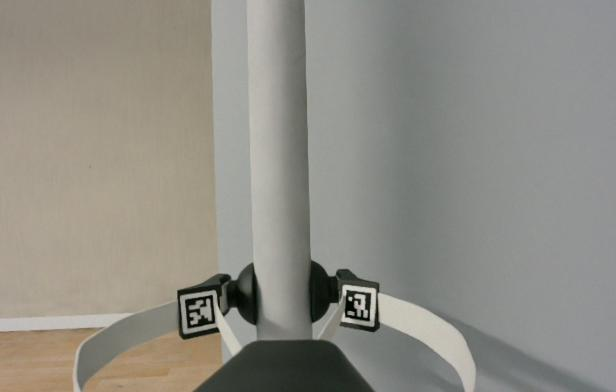

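>>> move --blocking false --r2 '{"base": {"translate_m": -0.026, "strafe_m": -0.163}, "joints": {"wrist_yaw_rad": 1.396}, "speeds": {"wrist_yaw_rad": 0.1}}'

>>> wait --seconds 2.5 --cameras '["r2_wrist_camera"]'

>>> move --blocking false --r2 '{"base": {"translate_m": 0.03, "strafe_m": -0.153}, "joints": {"wrist_yaw_rad": 1.518}, "speeds": {"wrist_yaw_rad": 0.1}}'

>>> wait --seconds 2.5 --cameras '["r2_wrist_camera", "r2_head_camera", "r2_head_right_camera","r1_head_camera","r1_head_right_camera"]'

Scene clock: 389.50 s.
move: r2 moving
r1: as last shown
r1.base_tilt: forward=-1.6 right=+1.2
r1.lidar_m: 1.43 1.09 1.37 2.36 2.45 1.89 1.82 1.92 2.43 2.35 1.38 1.08
r1.servo_current: wrist_yaw_rad=46(78) wrist_pitch_rad=33(46) wrist_roll_rad=39(52) gripper_m=59(65)
r1.wrist_depth_mm: - - - - - - - / - - 1708 - - - - / - - - - - - - / - - - - - - - / - - - - - - - / - - 181 199 - - - / - 136 180 1576 165 732 -
r2.base_odometry: x=-1.906 y=-2.437 heading=-2.074
r2.turned_by_wheels: +0.003
r2.turned_by_imu: +0.005
r2.base_tilt: forward=-0.7 right=+0.0
r2.lidar_m: 0.81 0.51 2.01 2.89 3.04 0.77 0.78 2.62 1.94 1.84 1.90 1.38
r2.base_status: translate_m moving; strafe_m moving
r2.joint_positions: lift_m=+0.780 arm_m=+0.165 wrist_yaw_rad=+1.365 wrist_pitch_rad=+0.002 wrist_roll_rad=+0.000 gripper_m=-0.028
r2.joint_status: wrist_yaw_rad moving
r2.measured_speeds: translate_m=-0.017 strafe_m=-0.131 rotate_rad=-0.004 lift_m=+0.000 arm_m=+0.000 wrist_yaw_rad=+0.097 wrist_pitch_rad=+0.000 wrist_roll_rad=+0.000
r2.motor_effort: lift_m=+21(21) arm_m=+4(4) wheel_0=+22(31) wheel_1=-3(5) wheel_2=+14(17)
r2.servo_current: wrist_yaw_rad=46(98) wrist_pitch_rad=33(46) wrist_roll_rad=46(59) gripper_m=156(156)
r2.hand_pose: x=+0.4804 y=+0.2644 z=+0.9575 quat_wxyz=(+0.776, +0.000, +0.001, +0.631) (m; r2's base frame)
r2.wrist_depth_mm: - - 283 196 252 237 229 / - - - 196 252 240 229 / - - 287 196 255 240 230 / - - 287 196 257 242 234 / - - - 196 256 243 233 / - - 184 195 178 242 236 / - 157 - - 257 240 236
pictures: none

Scene clock: 390.87 s.
earlier move: r2 done
r1.base_odometry: x=+0.461 y=+1.532 heading=+2.919
r1.turned_by_wheels: +0.000
r1.turned_by_imu: +0.000
r1.base_tilt: forward=-1.6 right=+1.3
r1.lidar_m: 1.32 1.07 1.36 2.35 2.47 1.91 1.82 1.92 2.42 2.35 1.35 1.07
r1.base_status: not commanded
r1.joint_positions: lift_m=+0.499 arm_m=+0.000 wrist_yaw_rad=+0.003 wrist_pitch_rad=+0.002 wrist_roll_rad=+0.000 gripper_m=-0.029
r1.joint_status: not commanded
r1.measured_speeds: all 0
r1.motor_effort: lift_m=+25(25) arm_m=-4(4) wheel_0=-2(2) wheel_1=-3(3) wheel_2=+0(1)
r1.servo_current: wrist_yaw_rad=39(78) wrist_pitch_rad=46(52) wrist_roll_rad=65(65) gripper_m=59(65)
r1.hand_pose: x=+0.4595 y=-0.0867 z=+0.6771 quat_wxyz=(+1.000, +0.000, +0.001, +0.001) (m; r1's base frame)
r1.wrist_depth_mm: - - - - - - - / - - - - - - - / - - - - - - - / - - - - - - - / - - - - - - - / - - 181 197 - - - / - 136 159 182 165 750 -
r2.base_odometry: x=-2.009 y=-2.356 heading=-2.076
r2.turned_by_wheels: -0.002
r2.turned_by_imu: -0.001
r2.base_tilt: forward=-0.7 right=+0.1
r2.lidar_m: 1.11 0.76 0.75 3.01 0.91 0.80 - 2.43 1.80 1.73 1.83 1.43
r2.base_status: done
r2.joint_positions: lift_m=+0.780 arm_m=+0.165 wrist_yaw_rad=+1.398 wrist_pitch_rad=+0.002 wrist_roll_rad=+0.000 gripper_m=-0.029
r2.joint_status: all done
r2.measured_speeds: all 0
r2.motor_effort: lift_m=+21(21) arm_m=+4(4) wheel_0=+2(31) wheel_1=-1(7) wheel_2=+5(17)
r2.servo_current: wrist_yaw_rad=39(98) wrist_pitch_rad=46(52) wrist_roll_rad=46(65) gripper_m=111(156)
r2.hand_pose: x=+0.4715 y=+0.2691 z=+0.9575 quat_wxyz=(+0.765, +0.000, +0.001, +0.644) (m; r2's base frame)
r2.wrist_depth_mm: - - - - - - - / - - - - - - - / - - - - - - - / - - - - - - - / - - - 603 - - - / - - 186 198 171 - - / - - - - - - -
wait: 1.37 of 2.5 s (r2 has come to rest)
pictures: r2_wrist_camera
Images, in order (width x height): r2_wrist_camera 616x392.

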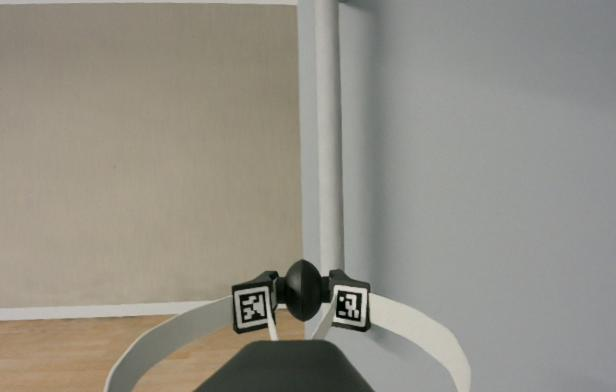

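Scene clock: 391.37 s.
move: r2 moving
r1: as last shown
r1.lidar_m: 1.28 1.07 1.36 2.36 2.45 1.90 1.81 1.92 2.41 2.34 1.37 1.07
r1.servo_current: wrist_yaw_rad=59(78) wrist_pitch_rad=46(46) wrist_roll_rad=52(65) gripper_m=59(65)
r1.wrist_depth_mm: - - - - - - - / 842 - - 1499 - - - / 798 - - - - - - / - - - - - - - / - - - - - - - / - - 181 198 - - - / - 136 158 161 165 750 -
r2.base_odometry: x=-2.040 y=-2.346 heading=-2.077
r2.turned_by_wheels: -0.001
r2.turned_by_imu: +0.000
r2.base_tilt: forward=-0.7 right=+0.1
r2.lidar_m: 1.23 1.03 0.95 3.03 0.95 0.82 - 2.40 1.78 1.70 1.80 1.39
r2.base_status: translate_m moving; strafe_m moving
r2.joint_positions: lift_m=+0.780 arm_m=+0.165 wrist_yaw_rad=+1.436 wrist_pitch_rad=+0.002 wrist_roll_rad=+0.000 gripper_m=-0.029
r2.joint_status: wrist_yaw_rad moving
r2.measured_speeds: translate_m=+0.024 strafe_m=-0.126 rotate_rad=+0.000 lift_m=+0.000 arm_m=+0.000 wrist_yaw_rad=+0.103 wrist_pitch_rad=+0.000 wrist_roll_rad=+0.000
r2.motor_effort: lift_m=+21(21) arm_m=+4(4) wheel_0=+9(13) wheel_1=-12(12) wheel_2=-7(8)
r2.servo_current: wrist_yaw_rad=20(72) wrist_pitch_rad=46(46) wrist_roll_rad=39(59) gripper_m=104(111)
r2.hand_pose: x=+0.4612 y=+0.2741 z=+0.9575 quat_wxyz=(+0.753, +0.000, +0.001, +0.658) (m; r2's base frame)
r2.wrist_depth_mm: - - - - 707 - - / - - - - 750 - - / - - - - 759 - - / - - - - 768 - - / - - - - 668 - - / - - 187 200 171 - - / - - - - - - -
pictures: none

Scene clock: 392.70 s.
earlier move: r2 done
r1.base_odometry: x=+0.461 y=+1.532 heading=+2.919
r1.turned_by_wheels: +0.000
r1.turned_by_imu: +0.000
r1.base_tilt: forward=-1.6 right=+1.3
r1.lidar_m: 1.15 1.08 1.38 2.35 2.46 1.91 1.82 1.90 2.44 2.34 1.38 1.05
r1.base_status: not commanded
r1.joint_positions: lift_m=+0.499 arm_m=+0.000 wrist_yaw_rad=+0.003 wrist_pitch_rad=+0.002 wrist_roll_rad=+0.000 gripper_m=-0.029
r1.joint_status: not commanded
r1.measured_speeds: all 0
r1.motor_effort: lift_m=+25(25) arm_m=-4(4) wheel_0=-2(2) wheel_1=-3(3) wheel_2=+0(1)
r1.servo_current: wrist_yaw_rad=39(78) wrist_pitch_rad=39(46) wrist_roll_rad=59(65) gripper_m=59(72)
r1.hand_pose: x=+0.4595 y=-0.0867 z=+0.6771 quat_wxyz=(+1.000, +0.000, +0.001, +0.001) (m; r1's base frame)
r1.wrist_depth_mm: - - - - 1205 - - / 831 - - - 1182 - - / 831 - - - - - - / 831 - - - - - - / 809 - - - - - - / 798 - 180 198 178 - - / - 136 159 - 157 750 -
r2.base_odometry: x=-2.157 y=-2.308 heading=-2.077
r2.turned_by_wheels: +0.000
r2.turned_by_imu: +0.000
r2.base_tilt: forward=-0.7 right=+0.1
r2.lidar_m: 1.33 1.34 1.44 3.15 1.02 0.91 - 2.21 1.65 1.58 1.68 1.37
r2.base_status: done
r2.joint_positions: lift_m=+0.780 arm_m=+0.165 wrist_yaw_rad=+1.515 wrist_pitch_rad=+0.002 wrist_roll_rad=+0.000 gripper_m=-0.029
r2.joint_status: all done
r2.measured_speeds: all 0
r2.motor_effort: lift_m=+21(21) arm_m=+4(4) wheel_0=+2(14) wheel_1=-2(12) wheel_2=-5(8)
r2.servo_current: wrist_yaw_rad=46(78) wrist_pitch_rad=39(46) wrist_roll_rad=46(65) gripper_m=104(111)
r2.hand_pose: x=+0.4392 y=+0.2831 z=+0.9575 quat_wxyz=(+0.727, -0.001, +0.001, +0.687) (m; r2's base frame)
r2.wrist_depth_mm: - - - - - - - / - - - - - - - / - - - - - - - / - - - - - - - / - - - - - - - / - - 186 200 179 - - / - - - - - - -
wait: 1.33 of 2.5 s (r2 has come to rest)
pictures: r1_head_camera, r1_head_right_camera, r2_head_camera, r2_head_right_camera, r2_wrist_camera
Images, in order (width x height): r1_head_camera 420x560, r1_head_right_camera 420x672, r2_head_camera 420x560, r2_head_right_camera 420x672, r2_wrist_camera 616x392.

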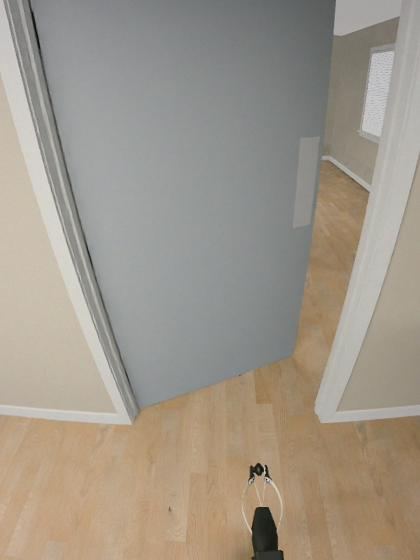

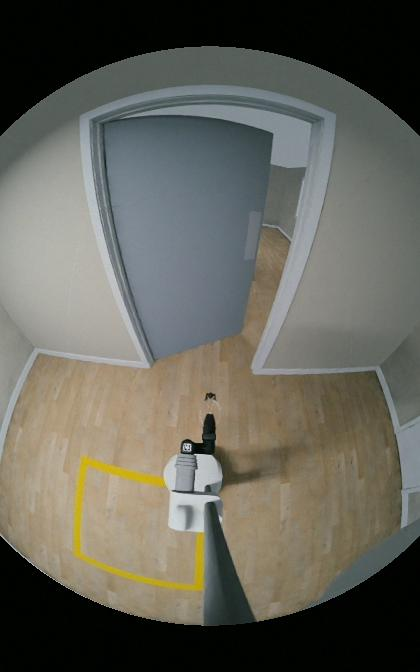

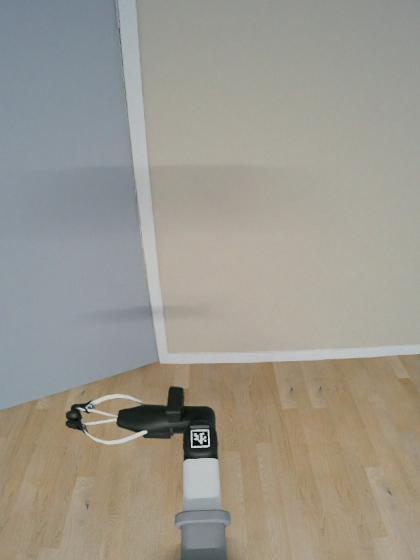

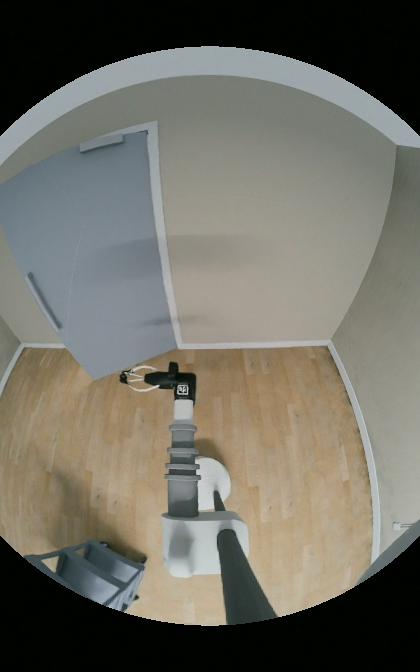

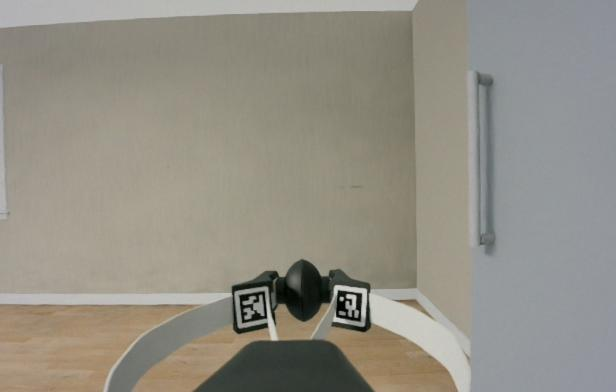

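>>> move --blocking false --r2 '{"base": {"translate_m": 0.6, "strafe_m": 1.3}, "joints": {"arm_m": 0.1, "wrist_yaw_rad": 0.0, "gripper_m": 0.13}}'

>>> wait --seconds 7 --cameras '["r2_wrist_camera", "r2_head_camera"]'

Scene clock: 418.97 s.
move: r2 moving
r1: as last shown
r1.lidar_m: 1.01 1.09 1.34 2.36 2.45 1.90 1.82 1.90 2.42 2.34 1.38 1.06
r1.motor_effort: lift_m=+25(25) arm_m=-4(4) wheel_0=-2(3) wheel_1=-3(3) wheel_2=-1(1)
r1.servo_current: wrist_yaw_rad=46(59) wrist_pitch_rad=39(46) wrist_roll_rad=52(65) gripper_m=59(65)
r1.wrist_depth_mm: - - - - - 809 - / 820 - - - - 820 - / 809 - - - - 778 - / 820 - - - - 768 - / 809 - - - - 778 - / 798 - 180 197 172 788 - / 798 136 159 - 149 - -
r2.base_odometry: x=-2.139 y=-2.334 heading=-2.077
r2.turned_by_wheels: +0.000
r2.turned_by_imu: +0.001
r2.base_tilt: forward=-0.7 right=+0.1
r2.lidar_m: 1.30 1.42 1.95 3.13 1.02 0.89 - 2.29 1.68 1.59 1.70 1.38
r2.base_status: translate_m moving; strafe_m moving
r2.joint_positions: lift_m=+0.780 arm_m=+0.119 wrist_yaw_rad=+0.954 wrist_pitch_rad=+0.002 wrist_roll_rad=+0.000 gripper_m=-0.003
r2.joint_status: arm_m moving; wrist_yaw_rad moving; gripper_m moving
r2.measured_speeds: translate_m=+0.052 strafe_m=+0.110 rotate_rad=+0.002 lift_m=+0.000 arm_m=-0.128 wrist_yaw_rad=-1.740 wrist_pitch_rad=+0.000 wrist_roll_rad=+0.000
r2.motor_effort: lift_m=+21(21) arm_m=-10(10) wheel_0=-11(11) wheel_1=+12(12) wheel_2=-8(8)
r2.servo_current: wrist_yaw_rad=91(130) wrist_pitch_rad=39(46) wrist_roll_rad=39(59) gripper_m=98(111)
r2.hand_pose: x=+0.5277 y=+0.1846 z=+0.9575 quat_wxyz=(+0.888, +0.000, +0.001, +0.459) (m; r2's base frame)
r2.wrist_depth_mm: - - - - - - - / - - - - - - - / - - - - - - - / - - - - - - - / - - - - - - - / - - 186 193 176 - - / - - - - - - -
pictures: none

Scene clock: 424.73 s.
earlier move: r2 done
r1.base_odometry: x=+0.461 y=+1.532 heading=+2.919
r1.turned_by_wheels: +0.000
r1.turned_by_imu: +0.000
r1.base_tilt: forward=-1.6 right=+1.3
r1.lidar_m: 1.01 1.07 1.37 2.36 2.48 1.91 1.82 1.90 2.41 2.34 1.36 1.05
r1.base_status: not commanded
r1.joint_positions: lift_m=+0.499 arm_m=+0.000 wrist_yaw_rad=+0.003 wrist_pitch_rad=+0.002 wrist_roll_rad=+0.000 gripper_m=-0.029
r1.joint_status: not commanded
r1.measured_speeds: all 0
r1.motor_effort: lift_m=+25(25) arm_m=-4(4) wheel_0=-2(3) wheel_1=-3(3) wheel_2=-1(1)
r1.servo_current: wrist_yaw_rad=52(78) wrist_pitch_rad=39(52) wrist_roll_rad=39(78) gripper_m=65(72)
r1.hand_pose: x=+0.4595 y=-0.0867 z=+0.6771 quat_wxyz=(+1.000, +0.000, +0.001, +0.001) (m; r1's base frame)
r1.wrist_depth_mm: - - - - - 798 - / 809 - - - - 809 - / 809 - - - - 778 - / 809 - - - - 778 - / 798 - - - - 778 - / 798 - 181 198 173 778 - / 798 136 159 - 149 - -
r2.base_odometry: x=-1.311 y=-3.463 heading=-2.077
r2.turned_by_wheels: +0.000
r2.turned_by_imu: +0.003
r2.base_tilt: forward=-0.7 right=+0.1
r2.lidar_m: 0.66 0.81 1.16 1.86 1.95 2.73 1.53 1.35 2.99 2.75 1.07 0.79
r2.base_status: done
r2.joint_positions: lift_m=+0.780 arm_m=+0.100 wrist_yaw_rad=+0.003 wrist_pitch_rad=+0.002 wrist_roll_rad=+0.000 gripper_m=+0.130
r2.joint_status: all done
r2.measured_speeds: all 0
r2.motor_effort: lift_m=+21(21) arm_m=-6(11) wheel_0=-3(11) wheel_1=+2(13) wheel_2=-5(10)
r2.servo_current: wrist_yaw_rad=39(137) wrist_pitch_rad=33(46) wrist_roll_rad=46(65) gripper_m=52(124)
r2.hand_pose: x=+0.5597 y=-0.0866 z=+0.9575 quat_wxyz=(+1.000, +0.000, +0.001, +0.001) (m; r2's base frame)
r2.wrist_depth_mm: 455 449 430 355 - - - / 459 452 433 359 - - - / 462 452 436 364 - - - / 466 459 439 368 - - - / 466 462 436 368 - - - / 469 462 436 366 190 - - / 477 466 455 - - - -
wait: 5.77 of 7 s (r2 has come to rest)
pictures: r2_head_camera, r2_wrist_camera
Images, in order (width x height): r2_head_camera 420x560, r2_wrist_camera 616x392.

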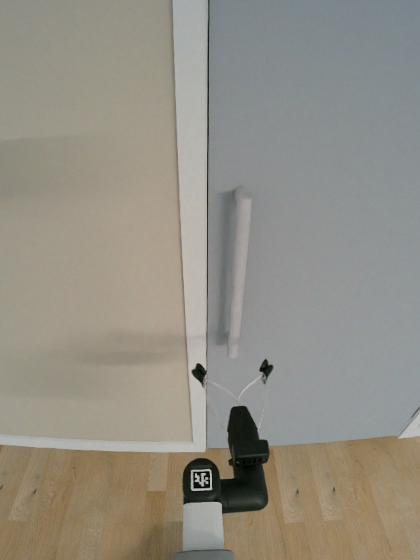

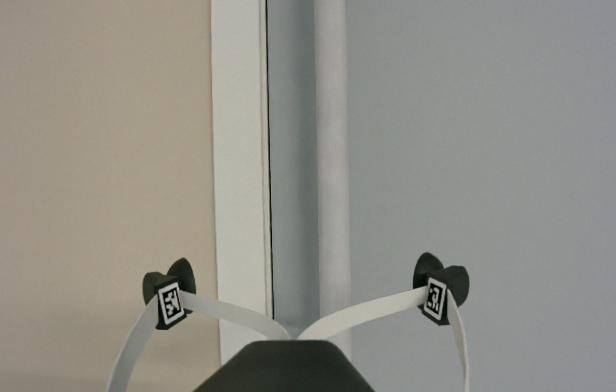

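>>> move --blocking false --r2 '{"base": {"translate_m": 0.1, "strafe_m": -0.026}}'

>>> wait --seconds 2

>>> move --blocking false --r2 '{"joints": {"arm_m": 0.19}, "contact_limits": {"arm_m": 0.1}, "pace": "slow"}'

>>> wait --seconds 2.5 --cameras '["r2_wrist_camera", "r2_head_camera"]'

Scene clock: 435.33 s.
move: r2 moving
r1: as last shown
r1.lidar_m: 1.02 1.07 1.38 2.37 2.44 1.91 1.80 1.93 2.43 2.36 1.35 1.07
r1.motor_effort: lift_m=+25(25) arm_m=-4(4) wheel_0=-2(2) wheel_1=-3(3) wheel_2=-1(1)
r1.servo_current: wrist_yaw_rad=59(59) wrist_pitch_rad=46(52) wrist_roll_rad=52(59) gripper_m=59(65)
r1.wrist_depth_mm: - - - - - 809 - / 809 - - - - 798 - / 820 - - - - 778 - / 809 - - - - 768 - / 809 - - - - 778 - / 798 - 180 198 172 778 - / 788 137 159 - 149 - -
r2.base_odometry: x=-1.334 y=-3.487 heading=-2.077
r2.turned_by_wheels: +0.000
r2.turned_by_imu: +0.001
r2.base_tilt: forward=-0.7 right=+0.1
r2.lidar_m: 0.66 0.76 1.07 1.86 1.96 2.72 1.48 1.37 2.98 2.66 1.04 0.74
r2.base_status: translate_m moving; strafe_m moving
r2.joint_positions: lift_m=+0.780 arm_m=+0.100 wrist_yaw_rad=+0.003 wrist_pitch_rad=+0.002 wrist_roll_rad=+0.000 gripper_m=+0.130
r2.joint_status: not commanded
r2.measured_speeds: translate_m=+0.120 strafe_m=-0.032 rotate_rad=+0.001 lift_m=+0.000 arm_m=+0.000 wrist_yaw_rad=+0.000 wrist_pitch_rad=+0.000 wrist_roll_rad=+0.000
r2.motor_effort: lift_m=+21(21) arm_m=-6(7) wheel_0=+8(10) wheel_1=+4(7) wheel_2=-13(13)
r2.servo_current: wrist_yaw_rad=46(59) wrist_pitch_rad=46(46) wrist_roll_rad=46(52) gripper_m=52(52)
r2.hand_pose: x=+0.5597 y=-0.0866 z=+0.9575 quat_wxyz=(+1.000, +0.000, +0.001, +0.001) (m; r2's base frame)
r2.wrist_depth_mm: 427 421 402 332 399 394 392 / 430 421 402 336 402 399 392 / 433 424 402 338 402 399 394 / 433 424 410 332 407 402 397 / 433 430 413 334 - 404 397 / 439 433 410 338 189 402 402 / 445 436 415 - - - 402
pictures: none

Scene clock: 436.40 s.
earlier move: r2 done
r1.base_odometry: x=+0.461 y=+1.532 heading=+2.919
r1.turned_by_wheels: +0.000
r1.turned_by_imu: +0.000
r1.base_tilt: forward=-1.6 right=+1.3
r1.lidar_m: 1.03 1.08 1.36 2.34 2.44 1.92 1.81 1.89 2.40 2.34 1.37 1.08
r1.base_status: not commanded
r1.joint_positions: lift_m=+0.499 arm_m=+0.000 wrist_yaw_rad=+0.003 wrist_pitch_rad=+0.002 wrist_roll_rad=+0.000 gripper_m=-0.029
r1.joint_status: not commanded
r1.measured_speeds: all 0
r1.motor_effort: lift_m=+25(25) arm_m=-4(4) wheel_0=-2(2) wheel_1=-3(3) wheel_2=-1(1)
r1.servo_current: wrist_yaw_rad=59(72) wrist_pitch_rad=39(52) wrist_roll_rad=59(65) gripper_m=59(65)
r1.hand_pose: x=+0.4595 y=-0.0867 z=+0.6771 quat_wxyz=(+1.000, +0.000, +0.001, +0.001) (m; r1's base frame)
r1.wrist_depth_mm: - - - - - 798 - / 809 - - - - 798 - / 820 - - - - 768 - / 809 - - - - 778 - / 809 - - - - 778 - / 798 - 180 198 173 768 - / 788 136 159 - 149 - -
r2.base_odometry: x=-1.383 y=-3.538 heading=-2.077
r2.turned_by_wheels: +0.000
r2.turned_by_imu: +0.000
r2.base_tilt: forward=-0.7 right=+0.0
r2.lidar_m: 0.61 0.70 1.01 1.88 1.96 2.76 1.50 1.40 2.97 2.42 0.93 0.68
r2.base_status: done
r2.joint_positions: lift_m=+0.780 arm_m=+0.100 wrist_yaw_rad=+0.003 wrist_pitch_rad=+0.002 wrist_roll_rad=+0.000 gripper_m=+0.130
r2.joint_status: not commanded
r2.measured_speeds: all 0
r2.motor_effort: lift_m=+21(21) arm_m=-7(7) wheel_0=+3(11) wheel_1=+5(7) wheel_2=-3(13)
r2.servo_current: wrist_yaw_rad=46(59) wrist_pitch_rad=39(46) wrist_roll_rad=39(52) gripper_m=52(59)
r2.hand_pose: x=+0.5597 y=-0.0866 z=+0.9575 quat_wxyz=(+1.000, +0.000, +0.001, +0.001) (m; r2's base frame)
r2.wrist_depth_mm: 355 349 342 334 332 327 320 / 357 349 342 271 332 329 325 / 357 353 345 270 336 332 327 / 362 353 345 271 340 332 327 / 362 357 345 274 342 336 330 / 366 359 340 270 342 336 332 / 368 359 343 - 343 340 334
wait: 1.07 of 2 s (r2 has come to rest)
pictures: none

Scene clock: 436.90 s.
move: r2 moving
r1: as last shown
r1.lidar_m: 1.02 1.06 1.39 2.37 2.45 1.89 1.82 1.92 2.41 2.35 1.38 1.08
r1.motor_effort: lift_m=+25(25) arm_m=-4(4) wheel_0=-1(2) wheel_1=-3(3) wheel_2=-1(1)
r1.servo_current: wrist_yaw_rad=52(65) wrist_pitch_rad=33(52) wrist_roll_rad=39(59) gripper_m=59(72)
r1.wrist_depth_mm: - - - - - 798 - / 809 - - - - 809 - / 809 - - - - 759 - / 820 - - - - 768 - / 820 - - - - 778 - / 798 - 181 198 172 778 - / 798 136 159 - 149 - -
r2.base_odometry: x=-1.383 y=-3.538 heading=-2.077
r2.turned_by_wheels: +0.000
r2.turned_by_imu: +0.000
r2.base_tilt: forward=-0.7 right=+0.0
r2.lidar_m: 0.60 0.71 1.01 1.87 1.96 2.76 1.48 1.40 2.98 2.44 0.95 0.69
r2.base_status: not commanded
r2.joint_positions: lift_m=+0.780 arm_m=+0.112 wrist_yaw_rad=+0.003 wrist_pitch_rad=+0.002 wrist_roll_rad=+0.000 gripper_m=+0.130
r2.joint_status: arm_m moving
r2.measured_speeds: translate_m=+0.000 strafe_m=+0.000 rotate_rad=+0.000 lift_m=+0.000 arm_m=+0.049 wrist_yaw_rad=+0.000 wrist_pitch_rad=+0.000 wrist_roll_rad=+0.000
r2.motor_effort: lift_m=+20(21) arm_m=+10(10) wheel_0=+3(3) wheel_1=+5(5) wheel_2=-4(4)
r2.servo_current: wrist_yaw_rad=52(59) wrist_pitch_rad=39(46) wrist_roll_rad=39(52) gripper_m=52(59)
r2.contact_limits: arm_m 0.1
r2.hand_pose: x=+0.5720 y=-0.0866 z=+0.9575 quat_wxyz=(+1.000, +0.000, +0.001, +0.001) (m; r2's base frame)
r2.wrist_depth_mm: 343 336 332 325 322 319 314 / 343 338 332 263 325 319 315 / 345 342 334 260 327 320 317 / 351 342 338 260 330 324 319 / 351 347 338 262 330 325 320 / 355 347 329 257 330 327 324 / 357 351 334 - 334 330 325
pictures: none

Scene clock: 438.57 s.
earlier move: r2 done
r1.base_odometry: x=+0.461 y=+1.532 heading=+2.919
r1.turned_by_wheels: +0.000
r1.turned_by_imu: +0.000
r1.base_tilt: forward=-1.6 right=+1.3
r1.lidar_m: 1.00 1.07 1.35 2.34 2.45 1.91 1.82 1.89 2.42 2.34 1.34 1.05
r1.base_status: not commanded
r1.joint_positions: lift_m=+0.499 arm_m=+0.000 wrist_yaw_rad=+0.003 wrist_pitch_rad=+0.002 wrist_roll_rad=+0.000 gripper_m=-0.029
r1.joint_status: not commanded
r1.measured_speeds: all 0
r1.motor_effort: lift_m=+25(25) arm_m=-4(4) wheel_0=-2(2) wheel_1=-3(3) wheel_2=-1(1)
r1.servo_current: wrist_yaw_rad=39(65) wrist_pitch_rad=46(52) wrist_roll_rad=65(65) gripper_m=59(72)
r1.hand_pose: x=+0.4595 y=-0.0867 z=+0.6771 quat_wxyz=(+1.000, +0.000, +0.001, +0.001) (m; r1's base frame)
r1.wrist_depth_mm: - - - - - 809 - / 809 - - - - 809 - / 820 - - - - 778 - / 809 - - - - 759 - / 788 - - - - 778 - / 809 - 180 198 172 788 - / 798 136 159 - 149 - -
r2.base_odometry: x=-1.383 y=-3.538 heading=-2.077
r2.turned_by_wheels: +0.000
r2.turned_by_imu: +0.000
r2.base_tilt: forward=-0.7 right=+0.1
r2.lidar_m: 0.60 0.69 1.00 1.88 1.99 2.78 1.51 1.43 2.96 2.39 0.97 0.68
r2.base_status: not commanded
r2.joint_positions: lift_m=+0.780 arm_m=+0.190 wrist_yaw_rad=+0.003 wrist_pitch_rad=+0.002 wrist_roll_rad=+0.000 gripper_m=+0.130
r2.joint_status: all done
r2.measured_speeds: all 0
r2.motor_effort: lift_m=+21(21) arm_m=+7(11) wheel_0=+3(3) wheel_1=+5(5) wheel_2=-4(4)
r2.servo_current: wrist_yaw_rad=39(59) wrist_pitch_rad=39(46) wrist_roll_rad=46(52) gripper_m=52(59)
r2.contact_limits: arm_m 0.1
r2.hand_pose: x=+0.6493 y=-0.0866 z=+0.9575 quat_wxyz=(+1.000, +0.000, +0.001, +0.001) (m; r2's base frame)
r2.wrist_depth_mm: 262 245 253 173 246 241 238 / 263 246 255 182 248 243 240 / 264 247 257 174 249 245 241 / 266 248 257 176 251 246 244 / 267 250 260 176 252 247 245 / 270 252 259 176 252 247 247 / 272 254 263 - 253 251 249
wait: 1.67 of 2.5 s (r2 has come to rest)
pictures: r2_head_camera, r2_wrist_camera
Images, in order (width x height): r2_head_camera 420x560, r2_wrist_camera 616x392.

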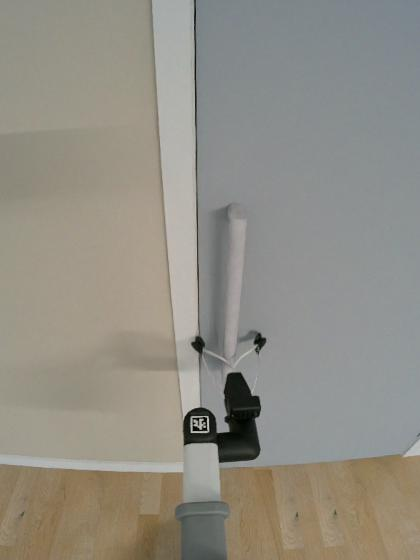

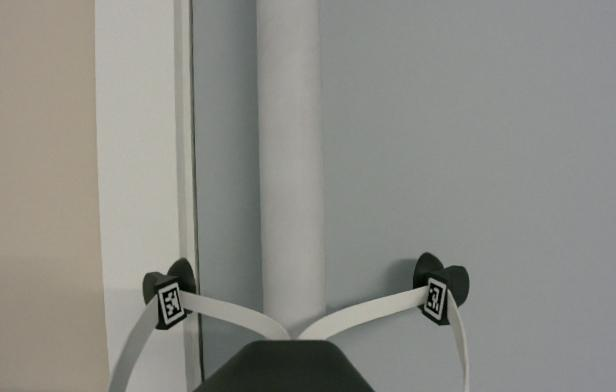

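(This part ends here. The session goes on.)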